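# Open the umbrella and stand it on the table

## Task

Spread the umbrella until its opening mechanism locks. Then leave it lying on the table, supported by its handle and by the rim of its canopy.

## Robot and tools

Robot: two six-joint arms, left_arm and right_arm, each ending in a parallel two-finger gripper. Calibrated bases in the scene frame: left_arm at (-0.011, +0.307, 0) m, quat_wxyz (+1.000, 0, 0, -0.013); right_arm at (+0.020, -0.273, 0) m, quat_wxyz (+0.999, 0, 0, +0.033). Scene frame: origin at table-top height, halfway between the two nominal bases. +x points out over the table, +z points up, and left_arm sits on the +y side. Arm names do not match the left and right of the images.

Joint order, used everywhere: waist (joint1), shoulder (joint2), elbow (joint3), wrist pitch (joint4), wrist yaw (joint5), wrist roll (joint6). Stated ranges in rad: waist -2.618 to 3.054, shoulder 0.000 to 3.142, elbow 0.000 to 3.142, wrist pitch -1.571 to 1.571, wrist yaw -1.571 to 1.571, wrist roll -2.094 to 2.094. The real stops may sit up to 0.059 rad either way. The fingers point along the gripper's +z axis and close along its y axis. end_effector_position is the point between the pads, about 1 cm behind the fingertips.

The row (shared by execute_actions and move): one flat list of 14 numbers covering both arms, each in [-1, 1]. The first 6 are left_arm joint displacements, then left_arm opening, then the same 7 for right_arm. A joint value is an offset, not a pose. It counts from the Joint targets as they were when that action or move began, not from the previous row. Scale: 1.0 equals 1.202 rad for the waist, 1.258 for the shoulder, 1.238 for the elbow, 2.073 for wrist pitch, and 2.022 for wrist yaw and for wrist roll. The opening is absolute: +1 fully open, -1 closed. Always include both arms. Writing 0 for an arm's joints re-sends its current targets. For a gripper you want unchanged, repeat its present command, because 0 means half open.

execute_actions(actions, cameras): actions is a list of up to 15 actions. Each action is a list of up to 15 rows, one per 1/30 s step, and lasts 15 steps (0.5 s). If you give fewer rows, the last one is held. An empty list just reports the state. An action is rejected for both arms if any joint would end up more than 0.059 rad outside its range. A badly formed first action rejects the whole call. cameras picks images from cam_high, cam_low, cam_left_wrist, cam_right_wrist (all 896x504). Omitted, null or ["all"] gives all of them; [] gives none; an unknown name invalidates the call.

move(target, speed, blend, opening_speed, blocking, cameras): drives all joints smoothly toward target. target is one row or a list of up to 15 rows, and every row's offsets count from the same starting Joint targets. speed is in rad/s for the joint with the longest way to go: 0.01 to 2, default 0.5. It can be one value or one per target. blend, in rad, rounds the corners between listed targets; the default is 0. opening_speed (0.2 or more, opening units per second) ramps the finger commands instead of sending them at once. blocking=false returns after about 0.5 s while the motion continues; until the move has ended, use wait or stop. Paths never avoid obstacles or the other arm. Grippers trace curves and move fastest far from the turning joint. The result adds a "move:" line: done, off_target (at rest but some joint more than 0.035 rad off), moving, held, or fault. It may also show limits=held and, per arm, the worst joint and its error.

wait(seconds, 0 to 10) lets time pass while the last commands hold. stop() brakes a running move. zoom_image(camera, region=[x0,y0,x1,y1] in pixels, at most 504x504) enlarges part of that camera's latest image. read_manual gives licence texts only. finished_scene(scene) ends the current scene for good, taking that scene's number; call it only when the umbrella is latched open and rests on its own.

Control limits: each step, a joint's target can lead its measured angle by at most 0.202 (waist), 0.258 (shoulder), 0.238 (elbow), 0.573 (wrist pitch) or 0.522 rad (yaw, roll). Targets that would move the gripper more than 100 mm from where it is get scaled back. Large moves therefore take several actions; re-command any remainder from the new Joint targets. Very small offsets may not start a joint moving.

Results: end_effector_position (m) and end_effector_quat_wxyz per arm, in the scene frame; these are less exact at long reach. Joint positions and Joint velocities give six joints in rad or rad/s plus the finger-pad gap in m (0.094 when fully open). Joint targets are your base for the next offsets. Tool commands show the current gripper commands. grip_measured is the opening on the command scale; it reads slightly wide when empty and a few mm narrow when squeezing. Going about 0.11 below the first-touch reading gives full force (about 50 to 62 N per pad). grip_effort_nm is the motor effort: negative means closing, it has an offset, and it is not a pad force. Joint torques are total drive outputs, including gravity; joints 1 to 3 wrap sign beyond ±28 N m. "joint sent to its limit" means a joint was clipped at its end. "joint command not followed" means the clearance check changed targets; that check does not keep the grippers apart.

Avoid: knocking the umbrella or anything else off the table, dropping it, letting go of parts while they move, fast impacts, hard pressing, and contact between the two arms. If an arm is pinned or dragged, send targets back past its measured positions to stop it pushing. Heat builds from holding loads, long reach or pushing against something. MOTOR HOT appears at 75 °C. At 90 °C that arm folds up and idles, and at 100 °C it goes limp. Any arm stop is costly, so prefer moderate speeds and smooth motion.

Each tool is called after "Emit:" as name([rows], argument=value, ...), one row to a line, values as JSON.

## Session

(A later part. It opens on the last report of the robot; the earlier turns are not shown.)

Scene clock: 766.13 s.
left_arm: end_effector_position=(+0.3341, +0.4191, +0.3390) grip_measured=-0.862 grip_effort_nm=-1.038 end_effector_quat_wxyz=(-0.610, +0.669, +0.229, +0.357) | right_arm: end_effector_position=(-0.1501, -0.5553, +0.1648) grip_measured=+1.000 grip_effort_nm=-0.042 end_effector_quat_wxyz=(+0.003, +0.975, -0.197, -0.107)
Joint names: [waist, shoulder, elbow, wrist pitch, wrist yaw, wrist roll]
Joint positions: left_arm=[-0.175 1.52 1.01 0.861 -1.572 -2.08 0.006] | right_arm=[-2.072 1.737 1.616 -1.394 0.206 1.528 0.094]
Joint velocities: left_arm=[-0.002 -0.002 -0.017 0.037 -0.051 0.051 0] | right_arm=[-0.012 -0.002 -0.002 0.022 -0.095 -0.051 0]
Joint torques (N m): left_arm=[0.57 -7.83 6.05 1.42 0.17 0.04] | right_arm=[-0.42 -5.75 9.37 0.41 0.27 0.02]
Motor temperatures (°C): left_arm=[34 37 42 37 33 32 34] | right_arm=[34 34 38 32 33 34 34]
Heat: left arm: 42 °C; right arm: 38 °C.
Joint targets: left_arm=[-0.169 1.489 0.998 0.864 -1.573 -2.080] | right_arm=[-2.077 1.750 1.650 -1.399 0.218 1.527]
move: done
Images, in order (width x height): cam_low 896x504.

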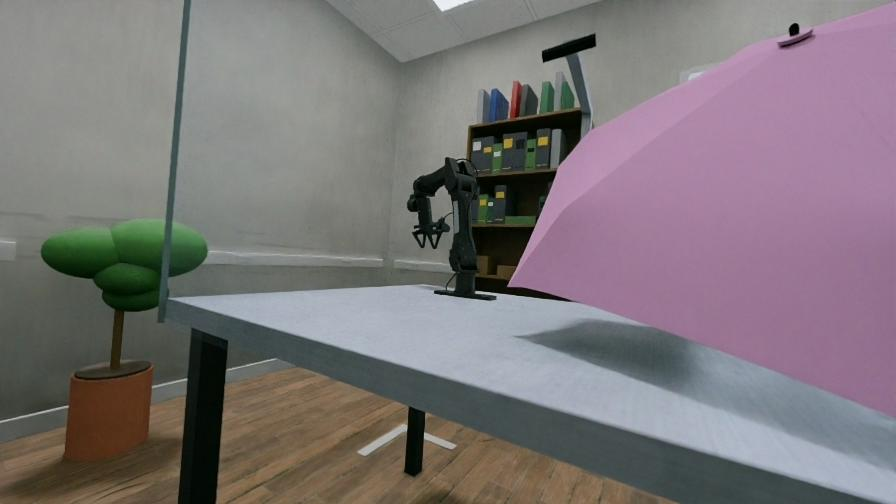

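Emit:
move(target=[0.0125,0.0135,-0.13,0.1049,0,-0.0025,-0.95,0,0,0,0,0,0,1.0], speed=0.15, cameras=["cam_high","cam_low"])

Scene clock: 773.20 s.
left_arm: end_effector_position=(+0.3171, +0.4269, +0.3055) grip_measured=-0.862 grip_effort_nm=-1.033 end_effector_quat_wxyz=(-0.601, +0.660, +0.255, +0.373) | right_arm: end_effector_position=(-0.1501, -0.5553, +0.1648) grip_measured=+1.000 grip_effort_nm=-0.046 end_effector_quat_wxyz=(+0.003, +0.975, -0.197, -0.107)
Joint names: [waist, shoulder, elbow, wrist pitch, wrist yaw, wrist roll]
Joint positions: left_arm=[-0.161 1.518 0.85 1.077 -1.572 -2.085 0.006] | right_arm=[-2.072 1.737 1.616 -1.394 0.206 1.528 0.094]
Joint velocities: left_arm=[0.012 -0.002 -0.012 -0.007 -0.066 0.007 -0.001] | right_arm=[-0.022 -0.027 -0.017 -0.007 -0.022 -0.051 0]
Joint torques (N m): left_arm=[0.68 -6.09 5.57 1.37 0.2 0.05] | right_arm=[-0.46 -5.74 9.4 0.42 0.28 0.01]
Motor temperatures (°C): left_arm=[34 37 41 37 33 32 34] | right_arm=[34 34 38 32 33 34 34]
Heat: left arm: 41 °C; right arm: 38 °C.
Joint targets: left_arm=[-0.154 1.505 0.837 1.082 -1.573 -2.085] | right_arm=[-2.077 1.750 1.650 -1.399 0.218 1.527]
move: done
Images, in order (width x height): cam_high 896x504, cam_low 896x504.

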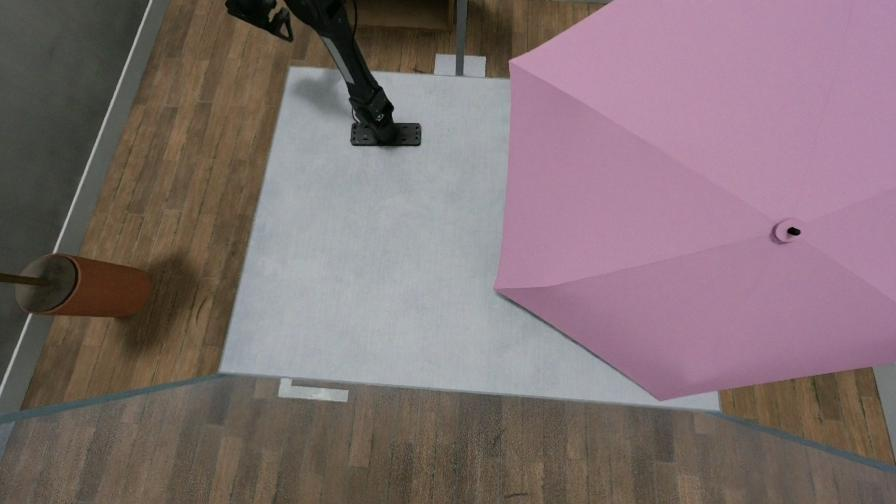

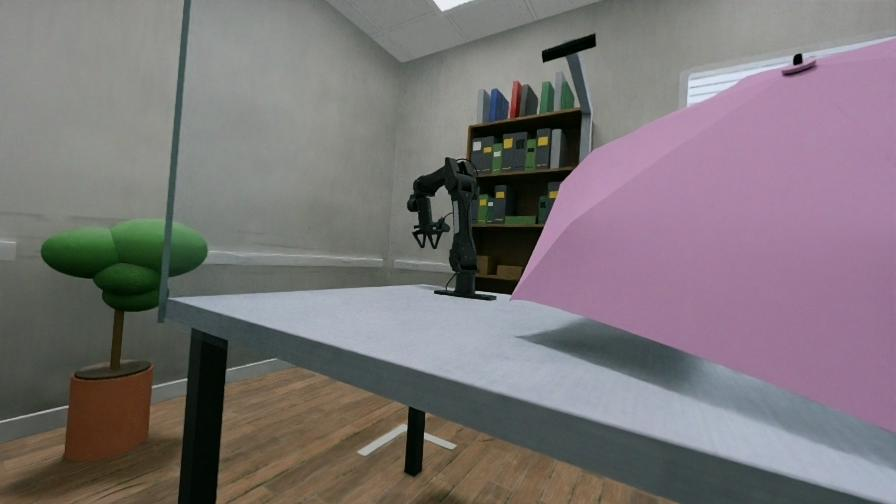

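Emit:
move([
  [0,-0.0763,-0.0412,-0.0304,0,0,-0.95,0,0,0,0,0,0,1.0],
  [0,-0.0588,-0.0646,-0.0068,0,0,-0.95,0,0,0,0,0,0,1.0],
], speed=[0.2, 0.1], cameras=["cam_high"])

Scene clock: 791.10 s.
left_arm: end_effector_position=(+0.2961, +0.4308, +0.3042) grip_measured=-0.862 grip_effort_nm=-1.033 end_effector_quat_wxyz=(+0.602, -0.660, -0.253, -0.371) | right_arm: end_effector_position=(-0.1501, -0.5553, +0.1648) grip_measured=+1.000 grip_effort_nm=-0.037 end_effector_quat_wxyz=(+0.003, +0.975, -0.197, -0.107)
Joint names: [waist, shoulder, elbow, wrist pitch, wrist yaw, wrist roll]
Joint positions: left_arm=[-0.161 1.434 0.771 1.065 -1.572 -2.088 0.006] | right_arm=[-2.072 1.737 1.616 -1.394 0.206 1.528 0.094]
Joint velocities: left_arm=[0.002 0.007 0.012 -0.007 -0.037 -0.066 0.001] | right_arm=[-0.002 0.002 0.007 0.022 0.066 0.007 0]
Joint torques (N m): left_arm=[0.69 -4.62 5.53 1.37 0.19 0.07] | right_arm=[-0.49 -5.74 9.43 0.41 0.26 0.02]
Motor temperatures (°C): left_arm=[34 37 41 37 33 32 34] | right_arm=[34 34 38 32 33 34 34]
Heat: left arm: 41 °C; right arm: 38 °C.
Joint targets: left_arm=[-0.154 1.432 0.758 1.067 -1.573 -2.085] | right_arm=[-2.077 1.750 1.650 -1.399 0.218 1.527]
move: done
Images, in order (width x height): cam_high 896x504.

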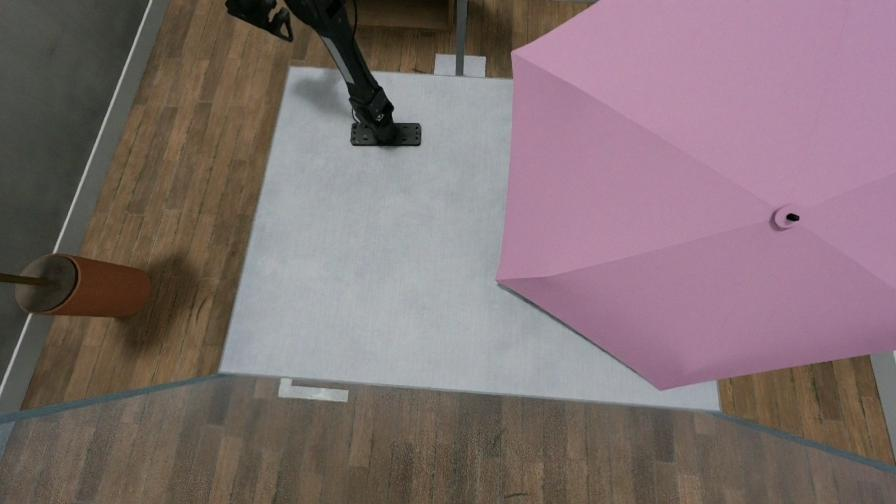

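Emit:
move(target=[0,0.0278,0,0,0,0,-0.95,0,0,0,0,0,0,1.0], speed=0.05, cameras=[])

Emit:
zoom_image(camera="cam_low", region=[500, 200, 896, 423])

Scene clock: 799.07 s.
left_arm: end_effector_position=(+0.2979, +0.4305, +0.3020) grip_measured=-0.862 grip_effort_nm=-1.033 end_effector_quat_wxyz=(-0.600, +0.659, +0.256, +0.374) | right_arm: end_effector_position=(-0.1501, -0.5553, +0.1648) grip_measured=+1.000 grip_effort_nm=-0.032 end_effector_quat_wxyz=(+0.003, +0.975, -0.197, -0.107)
Joint names: [waist, shoulder, elbow, wrist pitch, wrist yaw, wrist roll]
Joint positions: left_arm=[-0.161 1.447 0.771 1.085 -1.572 -2.089 0.006] | right_arm=[-2.072 1.737 1.616 -1.394 0.206 1.528 0.094]
Joint velocities: left_arm=[0.002 -0.012 -0.002 -0.095 -0.022 -0.037 0] | right_arm=[-0.007 0.007 -0.012 -0.022 0.066 0.007 0]
Joint torques (N m): left_arm=[0.69 -3.12 5.52 1.13 0.2 0.09] | right_arm=[-0.4 -5.74 9.33 0.41 0.27 0.01]
Motor temperatures (°C): left_arm=[34 37 41 37 33 32 34] | right_arm=[34 34 38 32 33 34 34]
Heat: left arm: 41 °C; right arm: 38 °C.
Joint targets: left_arm=[-0.154 1.467 0.757 1.068 -1.573 -2.085] | right_arm=[-2.077 1.750 1.650 -1.399 0.218 1.527]
move: done
No camera images: "cameras" was empty.

This scene's latest camera images include none from cam_low. They are from: cam_high. cam_low's image comes with the result of a call that names it in "cameras".

Emit:
move(target=[0,0.0246,0.0485,0.0,0,0,-0.95,0,0,0,0,0,0,1.0], speed=0.05, cameras=["cam_low"])

Emit:
zoom_image(camera="cam_low", region=[560, 230, 896, 430])

Scene clock: 807.77 s.
left_arm: end_effector_position=(+0.3052, +0.4291, +0.3013) grip_measured=-0.862 grip_effort_nm=-1.038 end_effector_quat_wxyz=(-0.599, +0.658, +0.258, +0.375) | right_arm: end_effector_position=(-0.1501, -0.5553, +0.1648) grip_measured=+1.000 grip_effort_nm=-0.042 end_effector_quat_wxyz=(+0.003, +0.975, -0.197, -0.107)
Joint names: [waist, shoulder, elbow, wrist pitch, wrist yaw, wrist roll]
Joint positions: left_arm=[-0.161 1.479 0.794 1.1 -1.572 -2.089 0.006] | right_arm=[-2.072 1.737 1.616 -1.394 0.206 1.528 0.094]
Joint velocities: left_arm=[-0.012 -0.012 0.017 0.037 -0.037 0.037 -0.001] | right_arm=[-0.012 -0.022 0.012 -0.051 0.022 -0.022 0]
Joint torques (N m): left_arm=[0.68 -3.47 8.4 1 0.21 0.09] | right_arm=[-0.44 -5.72 9.4 0.41 0.28 0.01]
Motor temperatures (°C): left_arm=[34 36 41 37 33 32 34] | right_arm=[34 34 38 32 33 34 34]
Heat: left arm: 41 °C; right arm: 38 °C.
Joint targets: left_arm=[-0.154 1.498 0.817 1.068 -1.573 -2.085] | right_arm=[-2.077 1.750 1.650 -1.399 0.218 1.527]
move: done
Images, in order (width x height): cam_low 896x504.

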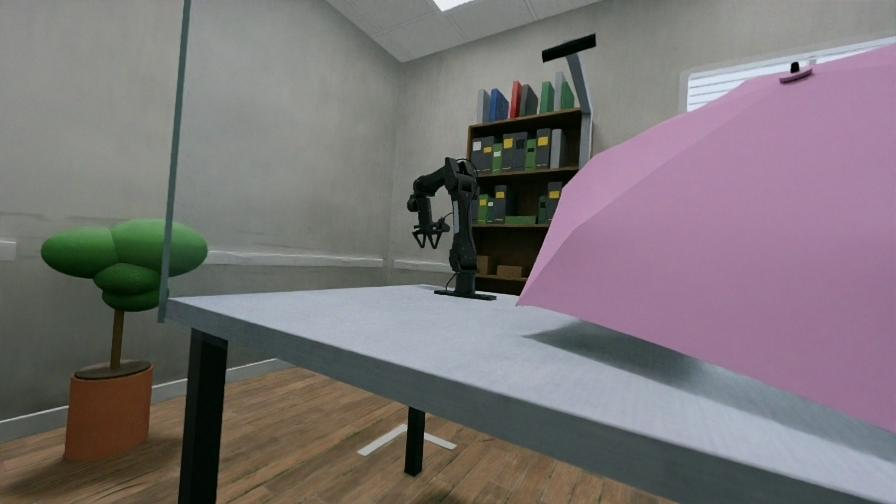

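Scaled by 1.500 from the camera's 896x504 image, which has a finer 1280x720 frame.

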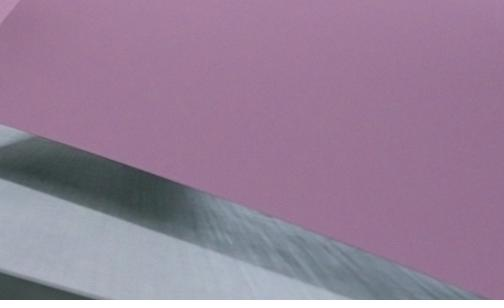

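Emit:
execute_actions(actions=[], cameras=["cam_left_wrist", "cam_high"])

Emit:
zoom_image(camera="cam_high", region=[560, 320, 760, 440])

Scene clock: 814.80 s.
left_arm: end_effector_position=(+0.3052, +0.4291, +0.3013) grip_measured=-0.862 grip_effort_nm=-1.038 end_effector_quat_wxyz=(-0.599, +0.658, +0.258, +0.375) | right_arm: end_effector_position=(-0.1501, -0.5553, +0.1648) grip_measured=+1.000 grip_effort_nm=-0.032 end_effector_quat_wxyz=(+0.003, +0.975, -0.197, -0.107)
Joint names: [waist, shoulder, elbow, wrist pitch, wrist yaw, wrist roll]
Joint positions: left_arm=[-0.161 1.479 0.794 1.1 -1.572 -2.089 0.006] | right_arm=[-2.072 1.737 1.616 -1.394 0.206 1.528 0.094]
Joint velocities: left_arm=[-0.002 -0.007 -0.002 -0.022 0.051 -0.051 0.001] | right_arm=[0.012 -0.012 -0.002 0.007 -0.022 -0.081 0]
Joint torques (N m): left_arm=[0.68 -3.49 8.39 1 0.2 0.09] | right_arm=[-0.42 -5.75 9.32 0.41 0.27 0.02]
Motor temperatures (°C): left_arm=[34 36 41 37 33 32 34] | right_arm=[34 34 38 32 33 34 34]
Heat: left arm: 41 °C; right arm: 38 °C.
Joint targets: left_arm=[-0.154 1.498 0.817 1.068 -1.573 -2.085] | right_arm=[-2.077 1.750 1.650 -1.399 0.218 1.527]
Tool commands: left_gripper/opening=-0.95 right_gripper/opening=+1.0
Images, in order (width x height): cam_high 896x504, cam_left_wrist 896x504.

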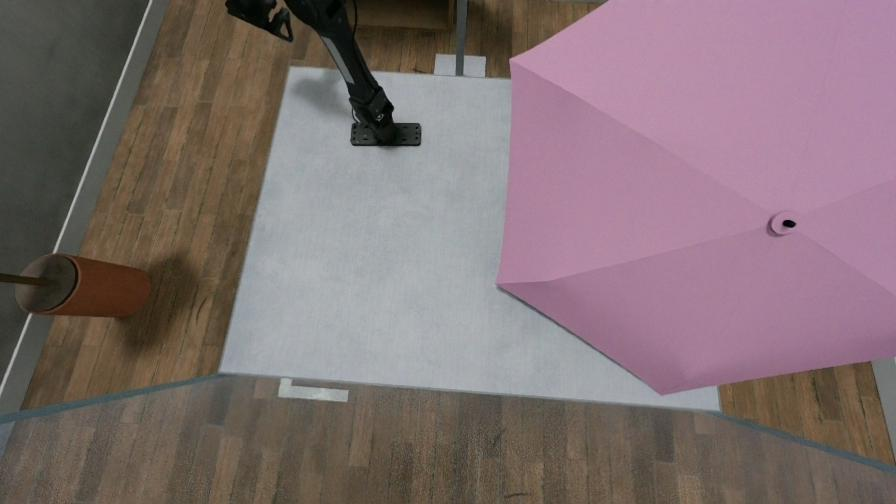

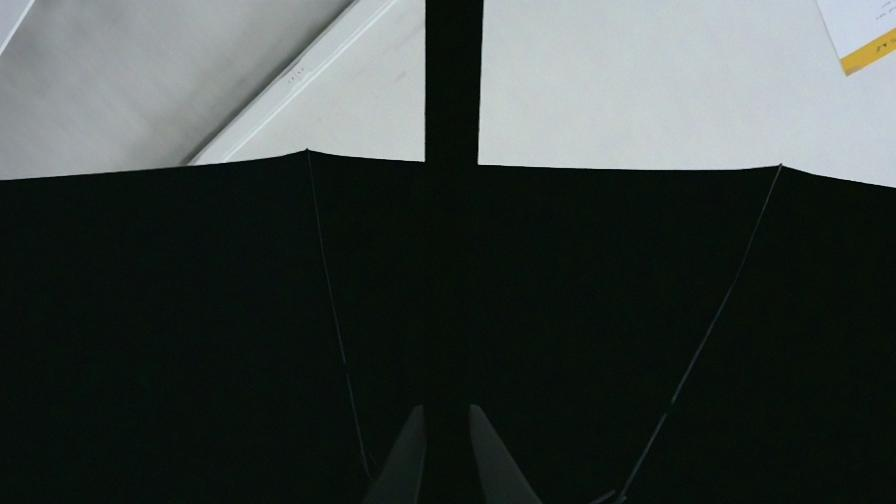

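Scaled by 2.520 from the camera's 896x504 image, which has a finer 1280x720 frame.

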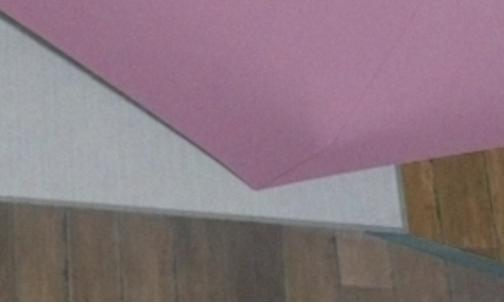

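Emit:
move(target=[0,0,-0.0428,0.0222,0,0,-0.95,0,0,0,0,0,0,1.0], speed=0.05, cameras=[])

Scene clock: 824.80 s.
left_arm: end_effector_position=(+0.3046, +0.4292, +0.3010) grip_measured=-0.862 grip_effort_nm=-1.038 end_effector_quat_wxyz=(-0.597, +0.657, +0.262, +0.379) | right_arm: end_effector_position=(-0.1501, -0.5553, +0.1648) grip_measured=+1.000 grip_effort_nm=-0.032 end_effector_quat_wxyz=(+0.003, +0.975, -0.197, -0.107)
Joint names: [waist, shoulder, elbow, wrist pitch, wrist yaw, wrist roll]
Joint positions: left_arm=[-0.161 1.481 0.79 1.121 -1.572 -2.086 0.006] | right_arm=[-2.072 1.737 1.616 -1.394 0.206 1.528 0.094]
Joint velocities: left_arm=[0.007 0.007 -0.007 -0.022 0.037 0.037 0.001] | right_arm=[0.007 -0.012 -0.007 -0.022 -0.022 -0.037 0]
Joint torques (N m): left_arm=[0.66 -3.58 4.52 1.25 0.21 0.07] | right_arm=[-0.44 -5.78 9.4 0.42 0.28 0.02]
Motor temperatures (°C): left_arm=[34 36 41 36 33 32 34] | right_arm=[34 34 38 32 33 34 34]
Heat: left arm: 41 °C; right arm: 38 °C.
Joint targets: left_arm=[-0.154 1.498 0.765 1.114 -1.573 -2.085] | right_arm=[-2.077 1.750 1.650 -1.399 0.218 1.527]
move: done
No camera images: "cameras" was empty.

Emit:
move(target=[0,0,-0.0162,0.0072,0,0,-0.95,0,0,0,0,0,0,1.0], speed=0.05, cameras=[])

Scene clock: 827.17 s.
left_arm: end_effector_position=(+0.3046, +0.4292, +0.3004) grip_measured=-0.862 grip_effort_nm=-1.033 end_effector_quat_wxyz=(-0.594, +0.655, +0.262, +0.387) | right_arm: end_effector_position=(-0.1501, -0.5553, +0.1648) grip_measured=+1.000 grip_effort_nm=-0.037 end_effector_quat_wxyz=(+0.003, +0.975, -0.197, -0.107)
Joint names: [waist, shoulder, elbow, wrist pitch, wrist yaw, wrist roll]
Joint positions: left_arm=[-0.161 1.481 0.779 1.151 -1.56 -2.08 0.006] | right_arm=[-2.072 1.737 1.616 -1.394 0.206 1.528 0.094]
Joint velocities: left_arm=[0.002 0.007 -0.007 -0.022 0.007 0.051 0] | right_arm=[0.007 -0.007 -0.002 -0.022 0.007 -0.007 0]
Joint torques (N m): left_arm=[0.68 -3.55 3.81 1.09 0.11 -0.04] | right_arm=[-0.43 -5.75 9.37 0.4 0.27 0]
Motor temperatures (°C): left_arm=[34 36 41 36 33 32 34] | right_arm=[34 34 38 32 33 34 34]
Heat: left arm: 41 °C; right arm: 38 °C.
Joint targets: left_arm=[-0.154 1.498 0.744 1.129 -1.573 -2.085] | right_arm=[-2.077 1.750 1.650 -1.399 0.218 1.527]
move: done
No camera images: "cameras" was empty.

Emit:
move(target=[0,0,0.006,-0.0106,0,0,-0.87,0,0,0,0,0,0,1.0], speed=0.05, opening_speed=0.3, cameras=[])

Scene clock: 848.53 s.
left_arm: end_effector_position=(+0.3046, +0.4292, +0.3004) grip_measured=-0.862 grip_effort_nm=-1.033 end_effector_quat_wxyz=(-0.594, +0.655, +0.262, +0.387) | right_arm: end_effector_position=(-0.1501, -0.5553, +0.1648) grip_measured=+1.000 grip_effort_nm=-0.042 end_effector_quat_wxyz=(+0.003, +0.975, -0.197, -0.107)
Joint names: [waist, shoulder, elbow, wrist pitch, wrist yaw, wrist roll]
Joint positions: left_arm=[-0.161 1.481 0.779 1.151 -1.56 -2.079 0.006] | right_arm=[-2.072 1.737 1.616 -1.394 0.206 1.528 0.094]
Joint velocities: left_arm=[0.007 -0.012 0.002 0.007 -0.007 -0.007 0] | right_arm=[-0.002 -0.022 -0.017 -0.037 -0.095 0.022 0]
Joint torques (N m): left_arm=[0.69 -3.55 4.38 0.86 0.11 -0.02] | right_arm=[-0.43 -5.75 9.39 0.41 0.27 0.03]
Motor temperatures (°C): left_arm=[34 36 40 36 32 32 34] | right_arm=[34 34 38 32 33 34 34]
Heat: left arm: 40 °C; right arm: 38 °C.
Joint targets: left_arm=[-0.154 1.498 0.752 1.107 -1.573 -2.085] | right_arm=[-2.077 1.750 1.650 -1.399 0.218 1.527]
move: off_target (left_arm); left_arm: the wrist pitch is farthest, 0.044 rad from its target
No camera images: "cameras" was empty.

Emit:
move(target=[0,0,0,0,0,0,-0.85,0,0,0,0,0,0,1.0], speed=0.05, opening_speed=0.2, cameras=[])

Scene clock: 850.60 s.
left_arm: end_effector_position=(+0.3046, +0.4292, +0.3004) grip_measured=-0.844 grip_effort_nm=-0.740 end_effector_quat_wxyz=(-0.594, +0.655, +0.262, +0.387) | right_arm: end_effector_position=(-0.1501, -0.5553, +0.1648) grip_measured=+1.000 grip_effort_nm=-0.042 end_effector_quat_wxyz=(+0.003, +0.975, -0.197, -0.107)
Joint names: [waist, shoulder, elbow, wrist pitch, wrist yaw, wrist roll]
Joint positions: left_arm=[-0.161 1.481 0.779 1.151 -1.56 -2.079 0.007] | right_arm=[-2.072 1.737 1.616 -1.394 0.206 1.528 0.094]
Joint velocities: left_arm=[0.012 -0.007 -0.017 0.037 -0.037 -0.007 0] | right_arm=[-0.037 0.022 -0.022 0.081 0.051 -0.007 0]
Joint torques (N m): left_arm=[0.68 -3.54 4.4 0.86 0.11 -0.03] | right_arm=[-0.44 -5.79 9.35 0.41 0.26 0.01]
Motor temperatures (°C): left_arm=[34 36 40 36 32 32 34] | right_arm=[34 34 38 32 33 34 34]
Heat: left arm: 40 °C; right arm: 38 °C.
Joint targets: left_arm=[-0.154 1.498 0.752 1.107 -1.573 -2.085] | right_arm=[-2.077 1.750 1.650 -1.399 0.218 1.527]
move: off_target (left_arm); left_arm: the wrist pitch is farthest, 0.044 rad from its target
No camera images: "cameras" was empty.

Emit:
move(target=[-0.0799,-0.062,-0.0339,-0.0082,0,0,-0.85,0,0,0,0,0,0,1.0], speed=0.1, cameras=["cam_high"])

Scene clock: 856.53 s.
left_arm: end_effector_position=(+0.3014, +0.4067, +0.2951) grip_measured=-0.844 grip_effort_nm=-0.764 end_effector_quat_wxyz=(-0.586, +0.670, +0.226, +0.396) | right_arm: end_effector_position=(-0.1501, -0.5553, +0.1648) grip_measured=+1.000 grip_effort_nm=-0.046 end_effector_quat_wxyz=(+0.003, +0.975, -0.197, -0.107)
Joint names: [waist, shoulder, elbow, wrist pitch, wrist yaw, wrist roll]
Joint positions: left_arm=[-0.242 1.437 0.731 1.117 -1.57 -2.08 0.007] | right_arm=[-2.072 1.737 1.616 -1.394 0.206 1.528 0.094]
Joint velocities: left_arm=[0.007 -0.002 -0.007 0.007 -0.007 -0.007 0] | right_arm=[0.007 -0.012 -0.002 0.022 -0.007 -0.007 0]
Joint torques (N m): left_arm=[-0.7 -5.72 4.81 1.06 0.19 -0.02] | right_arm=[-0.43 -5.74 9.44 0.42 0.28 0.02]
Motor temperatures (°C): left_arm=[34 36 40 36 32 32 34] | right_arm=[34 34 38 32 33 34 34]
Heat: left arm: 40 °C; right arm: 38 °C.
Joint targets: left_arm=[-0.250 1.420 0.710 1.089 -1.573 -2.085] | right_arm=[-2.077 1.750 1.650 -1.399 0.218 1.527]
move: done
Images, in order (width x height): cam_high 896x504.

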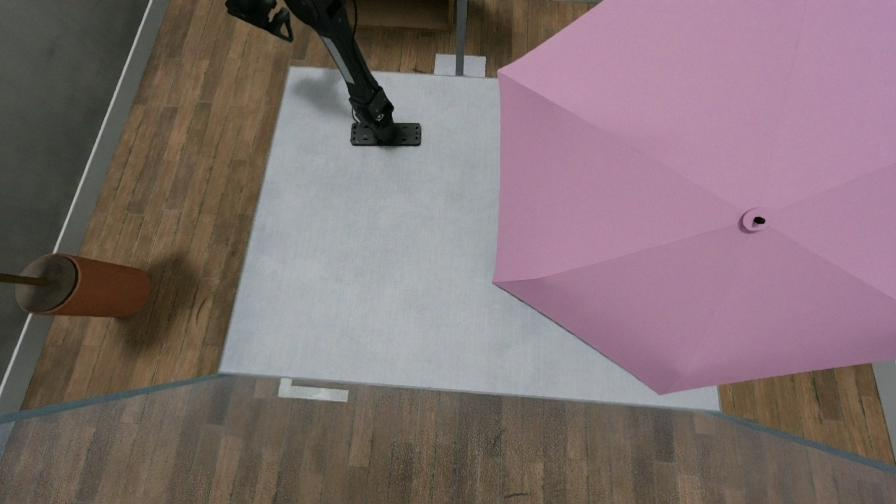

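Emit:
move(target=[-0.0824,-0.0242,-0.0372,-0.0053,0,0,-0.85,0,0,0,0,0,0,1.0], speed=0.1, cameras=["cam_low"])

Scene clock: 860.10 s.
left_arm: end_effector_position=(+0.2996, +0.3814, +0.2919) grip_measured=-0.845 grip_effort_nm=-0.769 end_effector_quat_wxyz=(-0.570, +0.680, +0.193, +0.419) | right_arm: end_effector_position=(-0.1501, -0.5553, +0.1648) grip_measured=+1.000 grip_effort_nm=-0.042 end_effector_quat_wxyz=(+0.003, +0.975, -0.197, -0.107)
Joint names: [waist, shoulder, elbow, wrist pitch, wrist yaw, wrist roll]
Joint positions: left_arm=[-0.333 1.4 0.689 1.111 -1.572 -2.08 0.007] | right_arm=[-2.072 1.737 1.616 -1.394 0.206 1.528 0.094]
Joint velocities: left_arm=[-0.012 -0.012 -0.012 -0.022 0.007 0.007 -0.001] | right_arm=[-0.007 0.012 0.012 0.007 -0.022 -0.037 0]
Joint torques (N m): left_arm=[-1.33 -4.86 4.53 1 0.19 0] | right_arm=[-0.5 -5.75 9.39 0.41 0.26 0.02]
Motor temperatures (°C): left_arm=[34 36 40 36 32 32 34] | right_arm=[34 34 38 32 33 34 34]
Heat: left arm: 40 °C; right arm: 38 °C.
Joint targets: left_arm=[-0.349 1.389 0.664 1.079 -1.573 -2.085] | right_arm=[-2.077 1.750 1.650 -1.399 0.218 1.527]
move: done
Images, in order (width x height): cam_low 896x504.

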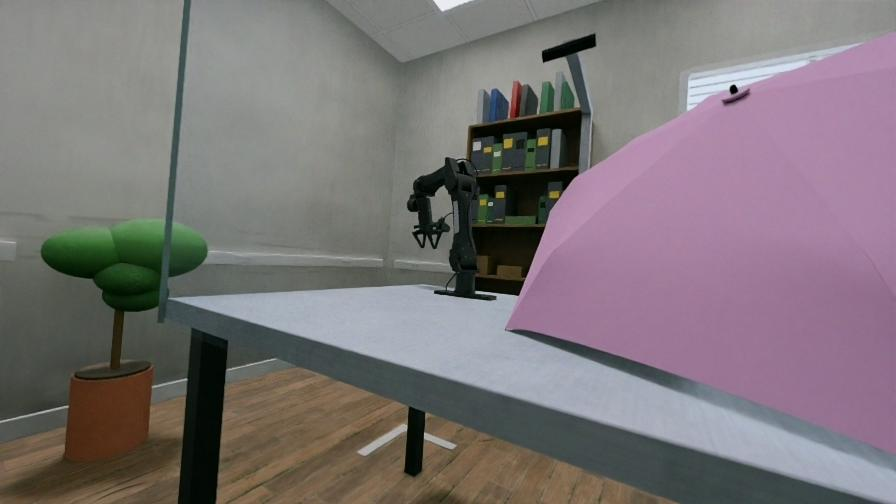

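Emit:
move(target=[-0.0591,-0.0143,-0.0283,-0.0048,0,0,-0.85,0,0,0,0,0,0,1.0], speed=0.08, cameras=["cam_low"])

Emit:
zoom_image(camera="cam_low", region=[440, 280, 640, 400])

Scene clock: 863.00 s.
left_arm: end_effector_position=(+0.2972, +0.3640, +0.2912) grip_measured=-0.846 grip_effort_nm=-0.652 end_effector_quat_wxyz=(-0.555, +0.686, +0.171, +0.438) | right_arm: end_effector_position=(-0.1501, -0.5553, +0.1648) grip_measured=+1.000 grip_effort_nm=-0.037 end_effector_quat_wxyz=(+0.003, +0.975, -0.197, -0.107)
Joint names: [waist, shoulder, elbow, wrist pitch, wrist yaw, wrist roll]
Joint positions: left_arm=[-0.398 1.371 0.663 1.111 -1.572 -2.08 0.007] | right_arm=[-2.072 1.737 1.616 -1.394 0.206 1.528 0.094]
Joint velocities: left_arm=[-0.002 -0.002 -0.007 0.022 -0.022 0.051 0.012] | right_arm=[0.002 -0.007 0.012 0.007 0.022 0.022 0]
Joint torques (N m): left_arm=[-1.84 -3.79 3.79 0.91 0.2 -0.01] | right_arm=[-0.44 -5.75 9.36 0.41 0.27 0.01]
Motor temperatures (°C): left_arm=[34 36 40 36 32 32 34] | right_arm=[34 34 38 32 33 34 34]
Heat: left arm: 40 °C; right arm: 38 °C.
Joint targets: left_arm=[-0.420 1.371 0.629 1.069 -1.573 -2.085] | right_arm=[-2.077 1.750 1.650 -1.399 0.218 1.527]
move: off_target (left_arm); left_arm: the wrist pitch is farthest, 0.042 rad from its target
Images, in order (width x height): cam_low 896x504.

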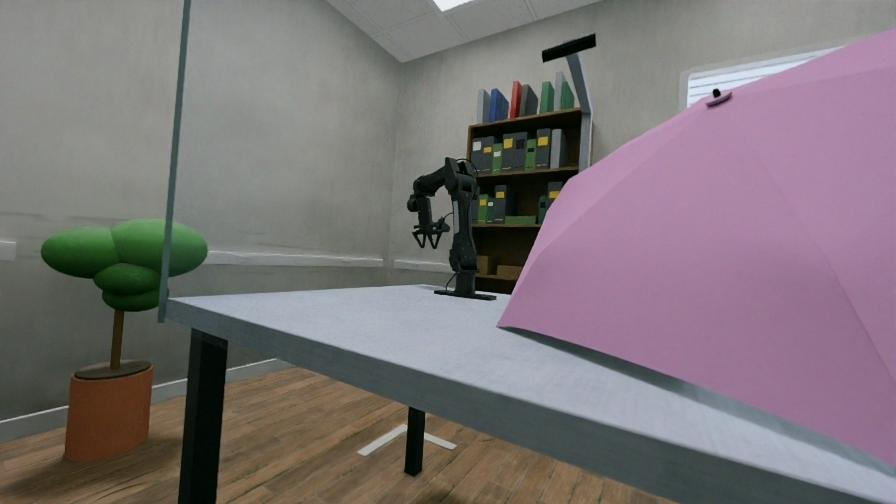

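Scaled by 2.520 from the camera's 896x504 image, which has a finer 1280x720 frame.

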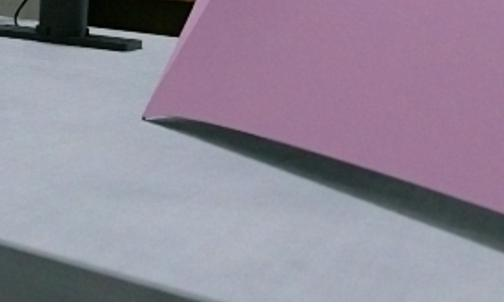

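Emit:
move(target=[-0.0191,0,-0.0145,0,0,0,-0.85,0,0,0,0,0,0,1.0], speed=0.06, cameras=["cam_low"])

Emit:
zoom_image(camera="cam_low", region=[440, 280, 640, 400])

Scene clock: 868.23 s.
left_arm: end_effector_position=(+0.2962, +0.3593, +0.2908) grip_measured=-0.844 grip_effort_nm=-0.623 end_effector_quat_wxyz=(-0.550, +0.687, +0.166, +0.445) | right_arm: end_effector_position=(-0.1501, -0.5553, +0.1648) grip_measured=+1.000 grip_effort_nm=-0.042 end_effector_quat_wxyz=(+0.003, +0.975, -0.197, -0.107)
Joint names: [waist, shoulder, elbow, wrist pitch, wrist yaw, wrist roll]
Joint positions: left_arm=[-0.417 1.362 0.653 1.117 -1.571 -2.08 0.007] | right_arm=[-2.072 1.737 1.616 -1.394 0.206 1.528 0.094]
Joint velocities: left_arm=[-0.012 0.007 0.007 -0.007 -0.007 0.037 0.003] | right_arm=[-0.012 -0.007 -0.017 0.007 -0.022 0.051 0]
Joint torques (N m): left_arm=[-2.24 -3.11 3.25 0.83 0.19 -0.01] | right_arm=[-0.4 -5.74 9.39 0.41 0.27 0.01]
Motor temperatures (°C): left_arm=[34 36 40 36 32 32 34] | right_arm=[34 34 38 32 33 34 34]
Heat: left arm: 40 °C; right arm: 38 °C.
Joint targets: left_arm=[-0.443 1.371 0.611 1.069 -1.573 -2.085] | right_arm=[-2.077 1.750 1.650 -1.399 0.218 1.527]
move: off_target (left_arm); left_arm: the wrist pitch is farthest, 0.048 rad from its target
Images, in order (width x height): cam_low 896x504.

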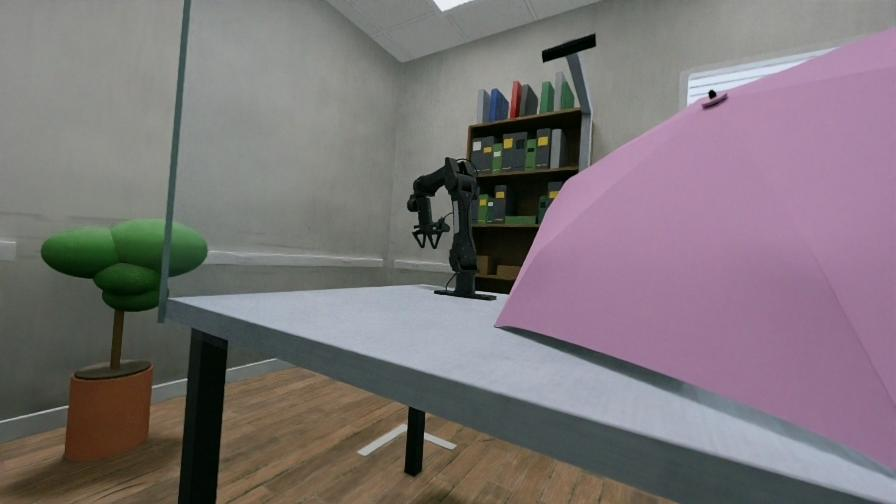

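Scaled by 2.520 from the camera's 896x504 image, which has a finer 1280x720 frame.

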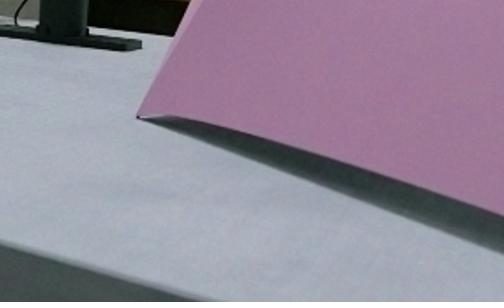

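Emit:
move(target=[0.015,0,0.0234,0.0198,0,0,-0.82,0,0,0,0,0,0,1.0], speed=0.1, opening_speed=0.3, cameras=[])

Scene clock: 878.80 s.
left_arm: end_effector_position=(+0.2961, +0.3590, +0.2914) grip_measured=-0.816 grip_effort_nm=-0.212 end_effector_quat_wxyz=(-0.547, +0.687, +0.169, +0.448) | right_arm: end_effector_position=(-0.1501, -0.5553, +0.1648) grip_measured=+1.000 grip_effort_nm=-0.032 end_effector_quat_wxyz=(+0.003, +0.975, -0.197, -0.107)
Joint names: [waist, shoulder, elbow, wrist pitch, wrist yaw, wrist roll]
Joint positions: left_arm=[-0.418 1.362 0.652 1.127 -1.57 -2.08 0.009] | right_arm=[-2.072 1.737 1.616 -1.394 0.206 1.528 0.094]
Joint velocities: left_arm=[-0.012 -0.002 -0.002 -0.051 0.007 -0.022 -0.001] | right_arm=[0.002 -0.002 0.002 -0.066 -0.007 -0.051 0]
Joint torques (N m): left_arm=[-0.58 -3.12 5.48 1.15 0.19 -0.01] | right_arm=[-0.44 -5.76 9.39 0.41 0.27 0.01]
Motor temperatures (°C): left_arm=[34 36 40 36 32 32 34] | right_arm=[34 34 38 32 33 34 34]
Heat: left arm: 40 °C; right arm: 38 °C.
Joint targets: left_arm=[-0.425 1.371 0.640 1.110 -1.573 -2.085] | right_arm=[-2.077 1.750 1.650 -1.399 0.218 1.527]
move: done
No camera images: "cameras" was empty.

Arm nearly neutral. Open further gently.

Emit:
move(target=[0,0,0,0,0,0,-0.5,0,0,0,0,0,0,1.0], speed=0.1, opening_speed=0.3, cameras=["cam_high", "cam_low"])

Emit:
zoom_image(camera="cam_low", region=[440, 280, 640, 400])

Scene clock: 881.13 s.
left_arm: end_effector_position=(+0.2958, +0.3591, +0.2913) grip_measured=-0.502 grip_effort_nm=0.076 end_effector_quat_wxyz=(-0.547, +0.686, +0.171, +0.448) | right_arm: end_effector_position=(-0.1501, -0.5553, +0.1648) grip_measured=+1.000 grip_effort_nm=-0.037 end_effector_quat_wxyz=(+0.003, +0.975, -0.197, -0.107)
Joint names: [waist, shoulder, elbow, wrist pitch, wrist yaw, wrist roll]
Joint positions: left_arm=[-0.418 1.362 0.652 1.127 -1.572 -2.084 0.023] | right_arm=[-2.072 1.737 1.616 -1.394 0.206 1.528 0.094]
Joint velocities: left_arm=[0.002 0.002 -0.002 -0.022 0.022 -0.007 0] | right_arm=[-0.002 -0.022 -0.012 -0.051 -0.022 0.037 0]
Joint torques (N m): left_arm=[-0.57 -3.11 5.48 1.15 0.2 0.03] | right_arm=[-0.47 -5.76 9.39 0.42 0.28 0.01]
Motor temperatures (°C): left_arm=[34 36 40 36 32 32 34] | right_arm=[34 34 38 32 33 34 34]
Heat: left arm: 40 °C; right arm: 38 °C.
Joint targets: left_arm=[-0.425 1.371 0.640 1.110 -1.573 -2.085] | right_arm=[-2.077 1.750 1.650 -1.399 0.218 1.527]
move: done
Images, in order (width x height): cam_high 896x504, cam_low 896x504.

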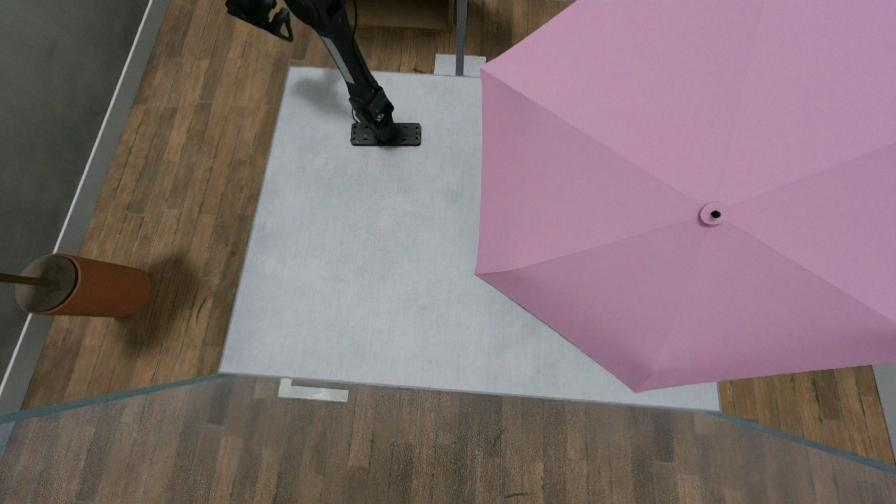

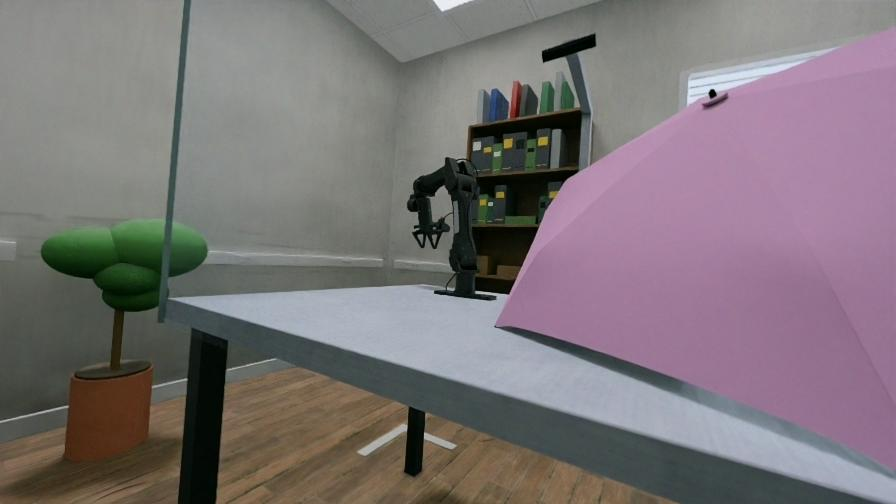

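Scaled by 2.520 from the camera's 896x504 image, which has a finer 1280x720 frame.

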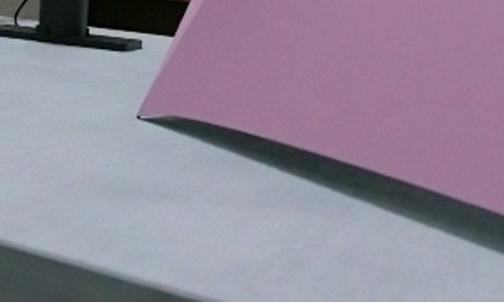

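Emit:
move(target=[0,0,0,0,0,0,1.0,0,0,0,0,0,0,1.0], speed=0.1, opening_speed=0.6, cameras=["cam_low","cam_left_wrist"])

Emit:
zoom_image(camera="cam_low", region=[440, 280, 640, 400])

Scene clock: 887.17 s.
left_arm: end_effector_position=(+0.2958, +0.3591, +0.2913) grip_measured=+0.999 grip_effort_nm=0.061 end_effector_quat_wxyz=(-0.547, +0.686, +0.171, +0.448) | right_arm: end_effector_position=(-0.1501, -0.5553, +0.1648) grip_measured=+1.000 grip_effort_nm=-0.037 end_effector_quat_wxyz=(+0.003, +0.975, -0.197, -0.107)
Joint names: [waist, shoulder, elbow, wrist pitch, wrist yaw, wrist roll]
Joint positions: left_arm=[-0.418 1.362 0.652 1.127 -1.572 -2.084 0.094] | right_arm=[-2.072 1.737 1.616 -1.394 0.206 1.528 0.094]
Joint velocities: left_arm=[0.002 -0.007 0.002 0.007 0.051 -0.022 0] | right_arm=[-0.017 -0.007 0.012 0.051 -0.066 -0.11 0]
Joint torques (N m): left_arm=[-0.58 -3.12 5.46 1.15 0.2 0.04] | right_arm=[-0.43 -5.72 9.37 0.41 0.28 0.01]
Motor temperatures (°C): left_arm=[34 36 40 36 32 32 33] | right_arm=[34 34 38 32 33 34 34]
Heat: left arm: 40 °C; right arm: 38 °C.
Joint targets: left_arm=[-0.425 1.371 0.640 1.110 -1.573 -2.085] | right_arm=[-2.077 1.750 1.650 -1.399 0.218 1.527]
move: done
Images, in order (width x height): cam_low 896x504, cam_left_wrist 896x504.

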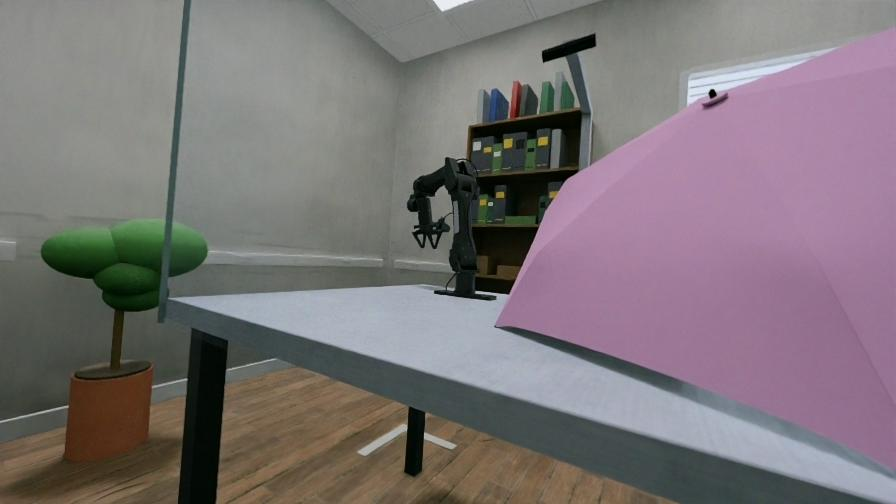

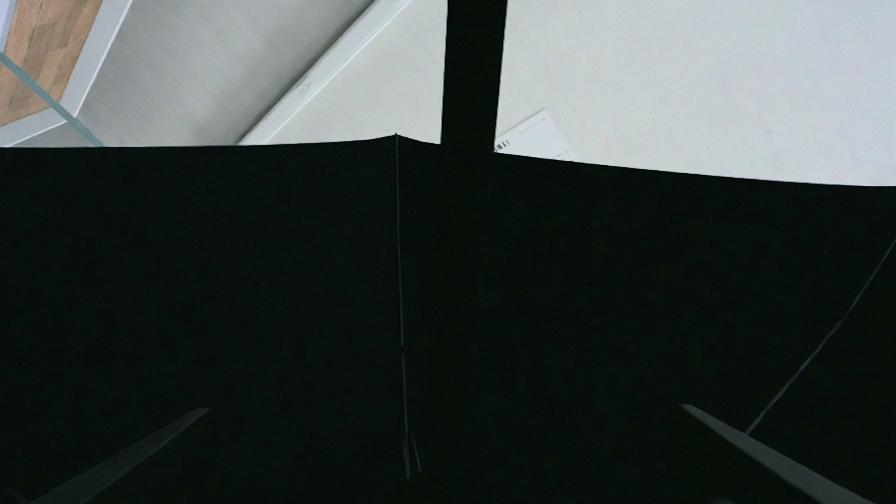

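Scaled by 2.520 from the camera's 896x504 image, which has a finer 1280x720 frame.

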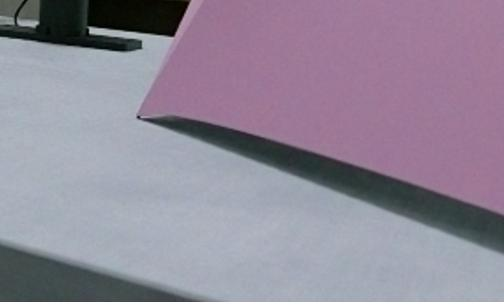

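Emit:
move(target=[-0.1747,-0.1176,-0.0816,-0.0227,0,0,1.0,0,0,0,0,0,0,1.0], speed=0.2, cameras=["cam_low","cam_left_wrist"])

Emit:
zoom_image(camera="cam_low", region=[440, 280, 640, 400])

Scene clock: 897.50 s.
left_arm: end_effector_position=(+0.2778, +0.3106, +0.2886) grip_measured=+0.999 grip_effort_nm=0.076 end_effector_quat_wxyz=(-0.499, +0.701, +0.094, +0.501) | right_arm: end_effector_position=(-0.1501, -0.5553, +0.1648) grip_measured=+1.000 grip_effort_nm=-0.027 end_effector_quat_wxyz=(+0.003, +0.975, -0.197, -0.107)
Joint names: [waist, shoulder, elbow, wrist pitch, wrist yaw, wrist roll]
Joint positions: left_arm=[-0.629 1.238 0.558 1.086 -1.572 -2.084 0.094] | right_arm=[-2.072 1.737 1.616 -1.394 0.206 1.528 0.094]
Joint velocities: left_arm=[0.002 -0.002 0.022 0.051 0.007 -0.051 -0.001] | right_arm=[0.027 -0.007 0.002 0.037 -0.022 -0.007 0]
Joint torques (N m): left_arm=[-0.44 -3.96 5.03 1.11 0.19 0.03] | right_arm=[-0.46 -5.74 9.39 0.41 0.27 0]
Motor temperatures (°C): left_arm=[34 36 40 36 32 32 33] | right_arm=[34 34 39 32 33 34 34]
Heat: left arm: 40 °C; right arm: 39 °C.
Joint targets: left_arm=[-0.635 1.223 0.539 1.063 -1.573 -2.085] | right_arm=[-2.077 1.750 1.650 -1.399 0.218 1.527]
move: done
Images, in order (width x height): cam_low 896x504, cam_left_wrist 896x504.

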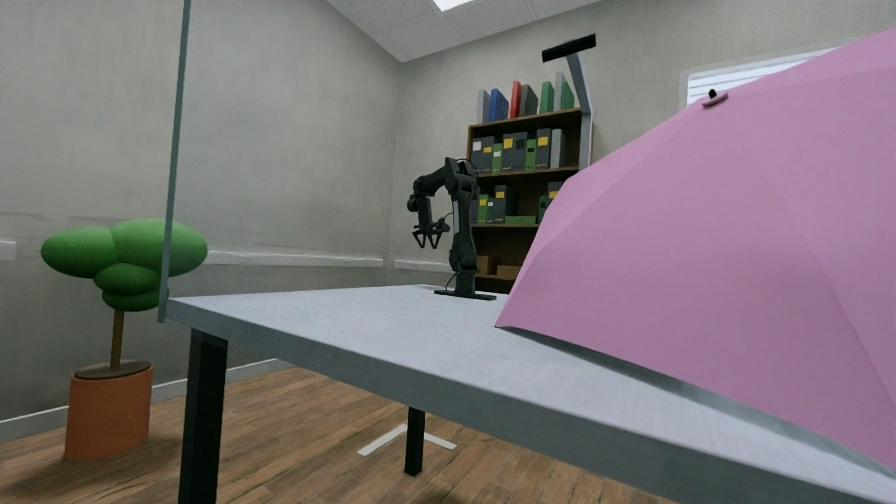

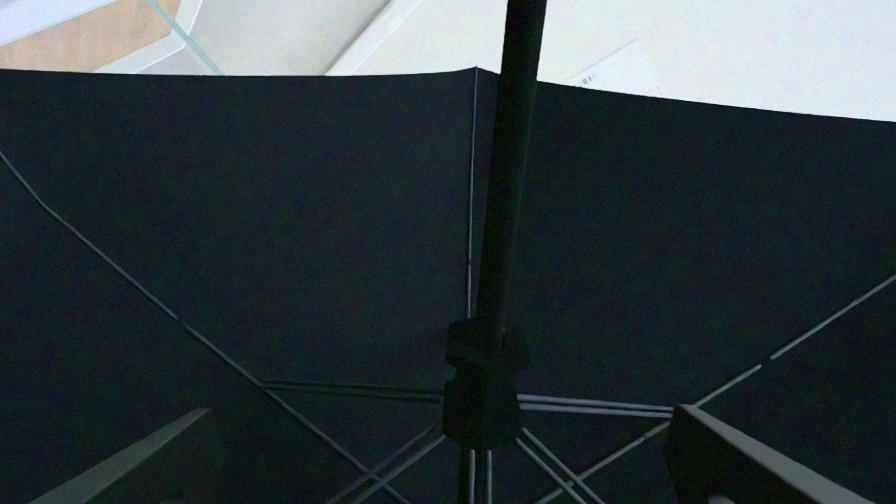

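Scaled by 2.520 from the camera's 896x504 image, which has a finer 1280x720 frame.

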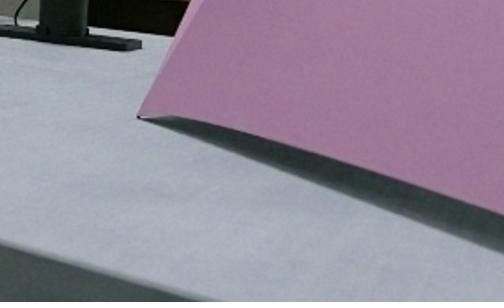

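Emit:
zoom_image(camera="cam_left_wrist", region=[380, 280, 600, 500])

Scaled by 2.291 from the camera's 896x504 image, which has a finer 1280x720 frame.

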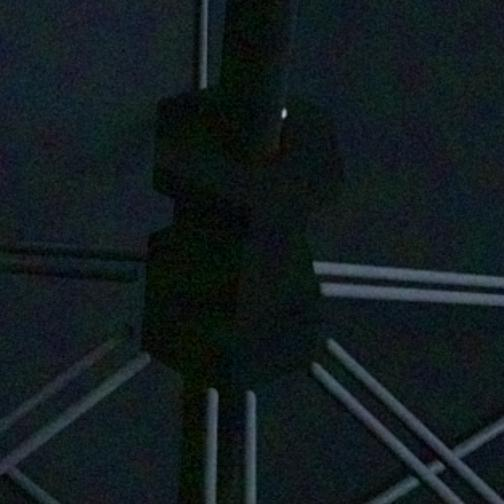

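Emit:
wait(seconds=1.5, cameras=["cam_high", "cam_left_wrist"])

Emit:
zoom_image(camera="cam_high", region=[540, 320, 740, 440])

Scene clock: 919.47 s.
left_arm: end_effector_position=(+0.2778, +0.3106, +0.2885) grip_measured=+0.999 grip_effort_nm=0.071 end_effector_quat_wxyz=(-0.499, +0.701, +0.093, +0.500) | right_arm: end_effector_position=(-0.1501, -0.5553, +0.1648) grip_measured=+1.000 grip_effort_nm=-0.037 end_effector_quat_wxyz=(+0.003, +0.975, -0.197, -0.107)
Joint names: [waist, shoulder, elbow, wrist pitch, wrist yaw, wrist roll]
Joint positions: left_arm=[-0.629 1.238 0.558 1.085 -1.572 -2.084 0.094] | right_arm=[-2.072 1.737 1.616 -1.394 0.206 1.528 0.094]
Joint velocities: left_arm=[-0.002 0.012 -0.007 0.095 -0.051 0.022 0] | right_arm=[-0.012 -0.002 0.007 -0.081 -0.051 -0.081 0]
Joint torques (N m): left_arm=[-0.44 -3.96 5.03 1.12 0.2 0.03] | right_arm=[-0.49 -5.75 9.39 0.42 0.27 0]
Motor temperatures (°C): left_arm=[34 36 40 36 32 32 33] | right_arm=[34 34 39 32 33 34 34]
Heat: left arm: 40 °C; right arm: 39 °C.
Joint targets: left_arm=[-0.635 1.223 0.539 1.063 -1.573 -2.085] | right_arm=[-2.077 1.750 1.650 -1.399 0.218 1.527]
Tool commands: left_gripper/opening=+1.0 right_gripper/opening=+1.0
wait: 1.50 s; at rest from the start
Images, in order (width x height): cam_high 896x504, cam_left_wrist 896x504.

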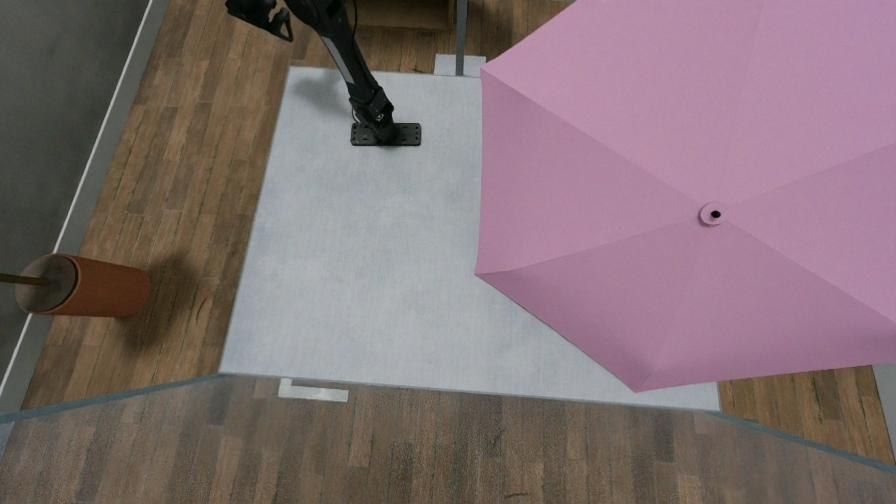

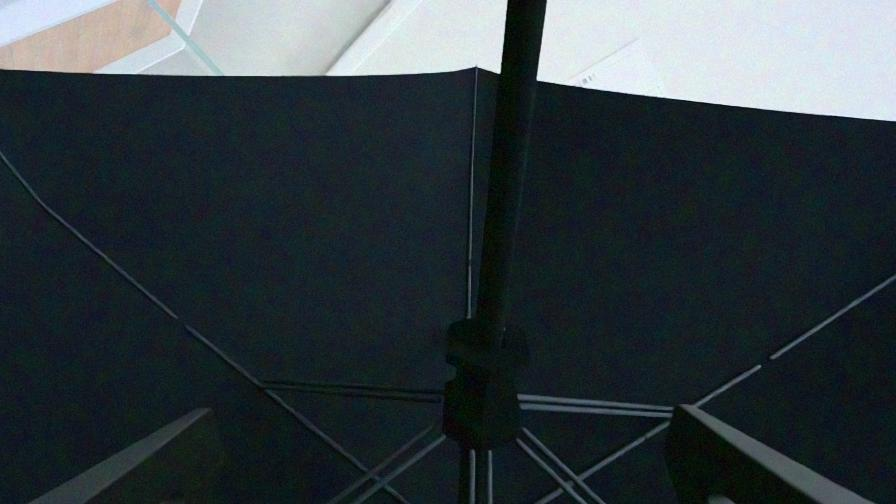

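Scaled by 2.520 from the camera's 896x504 image, which has a finer 1280x720 frame.

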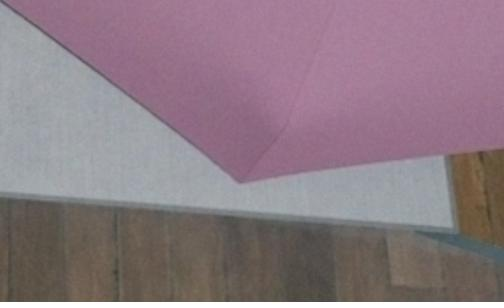

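Emit:
finished_scene(scene=2)

The scene is finished.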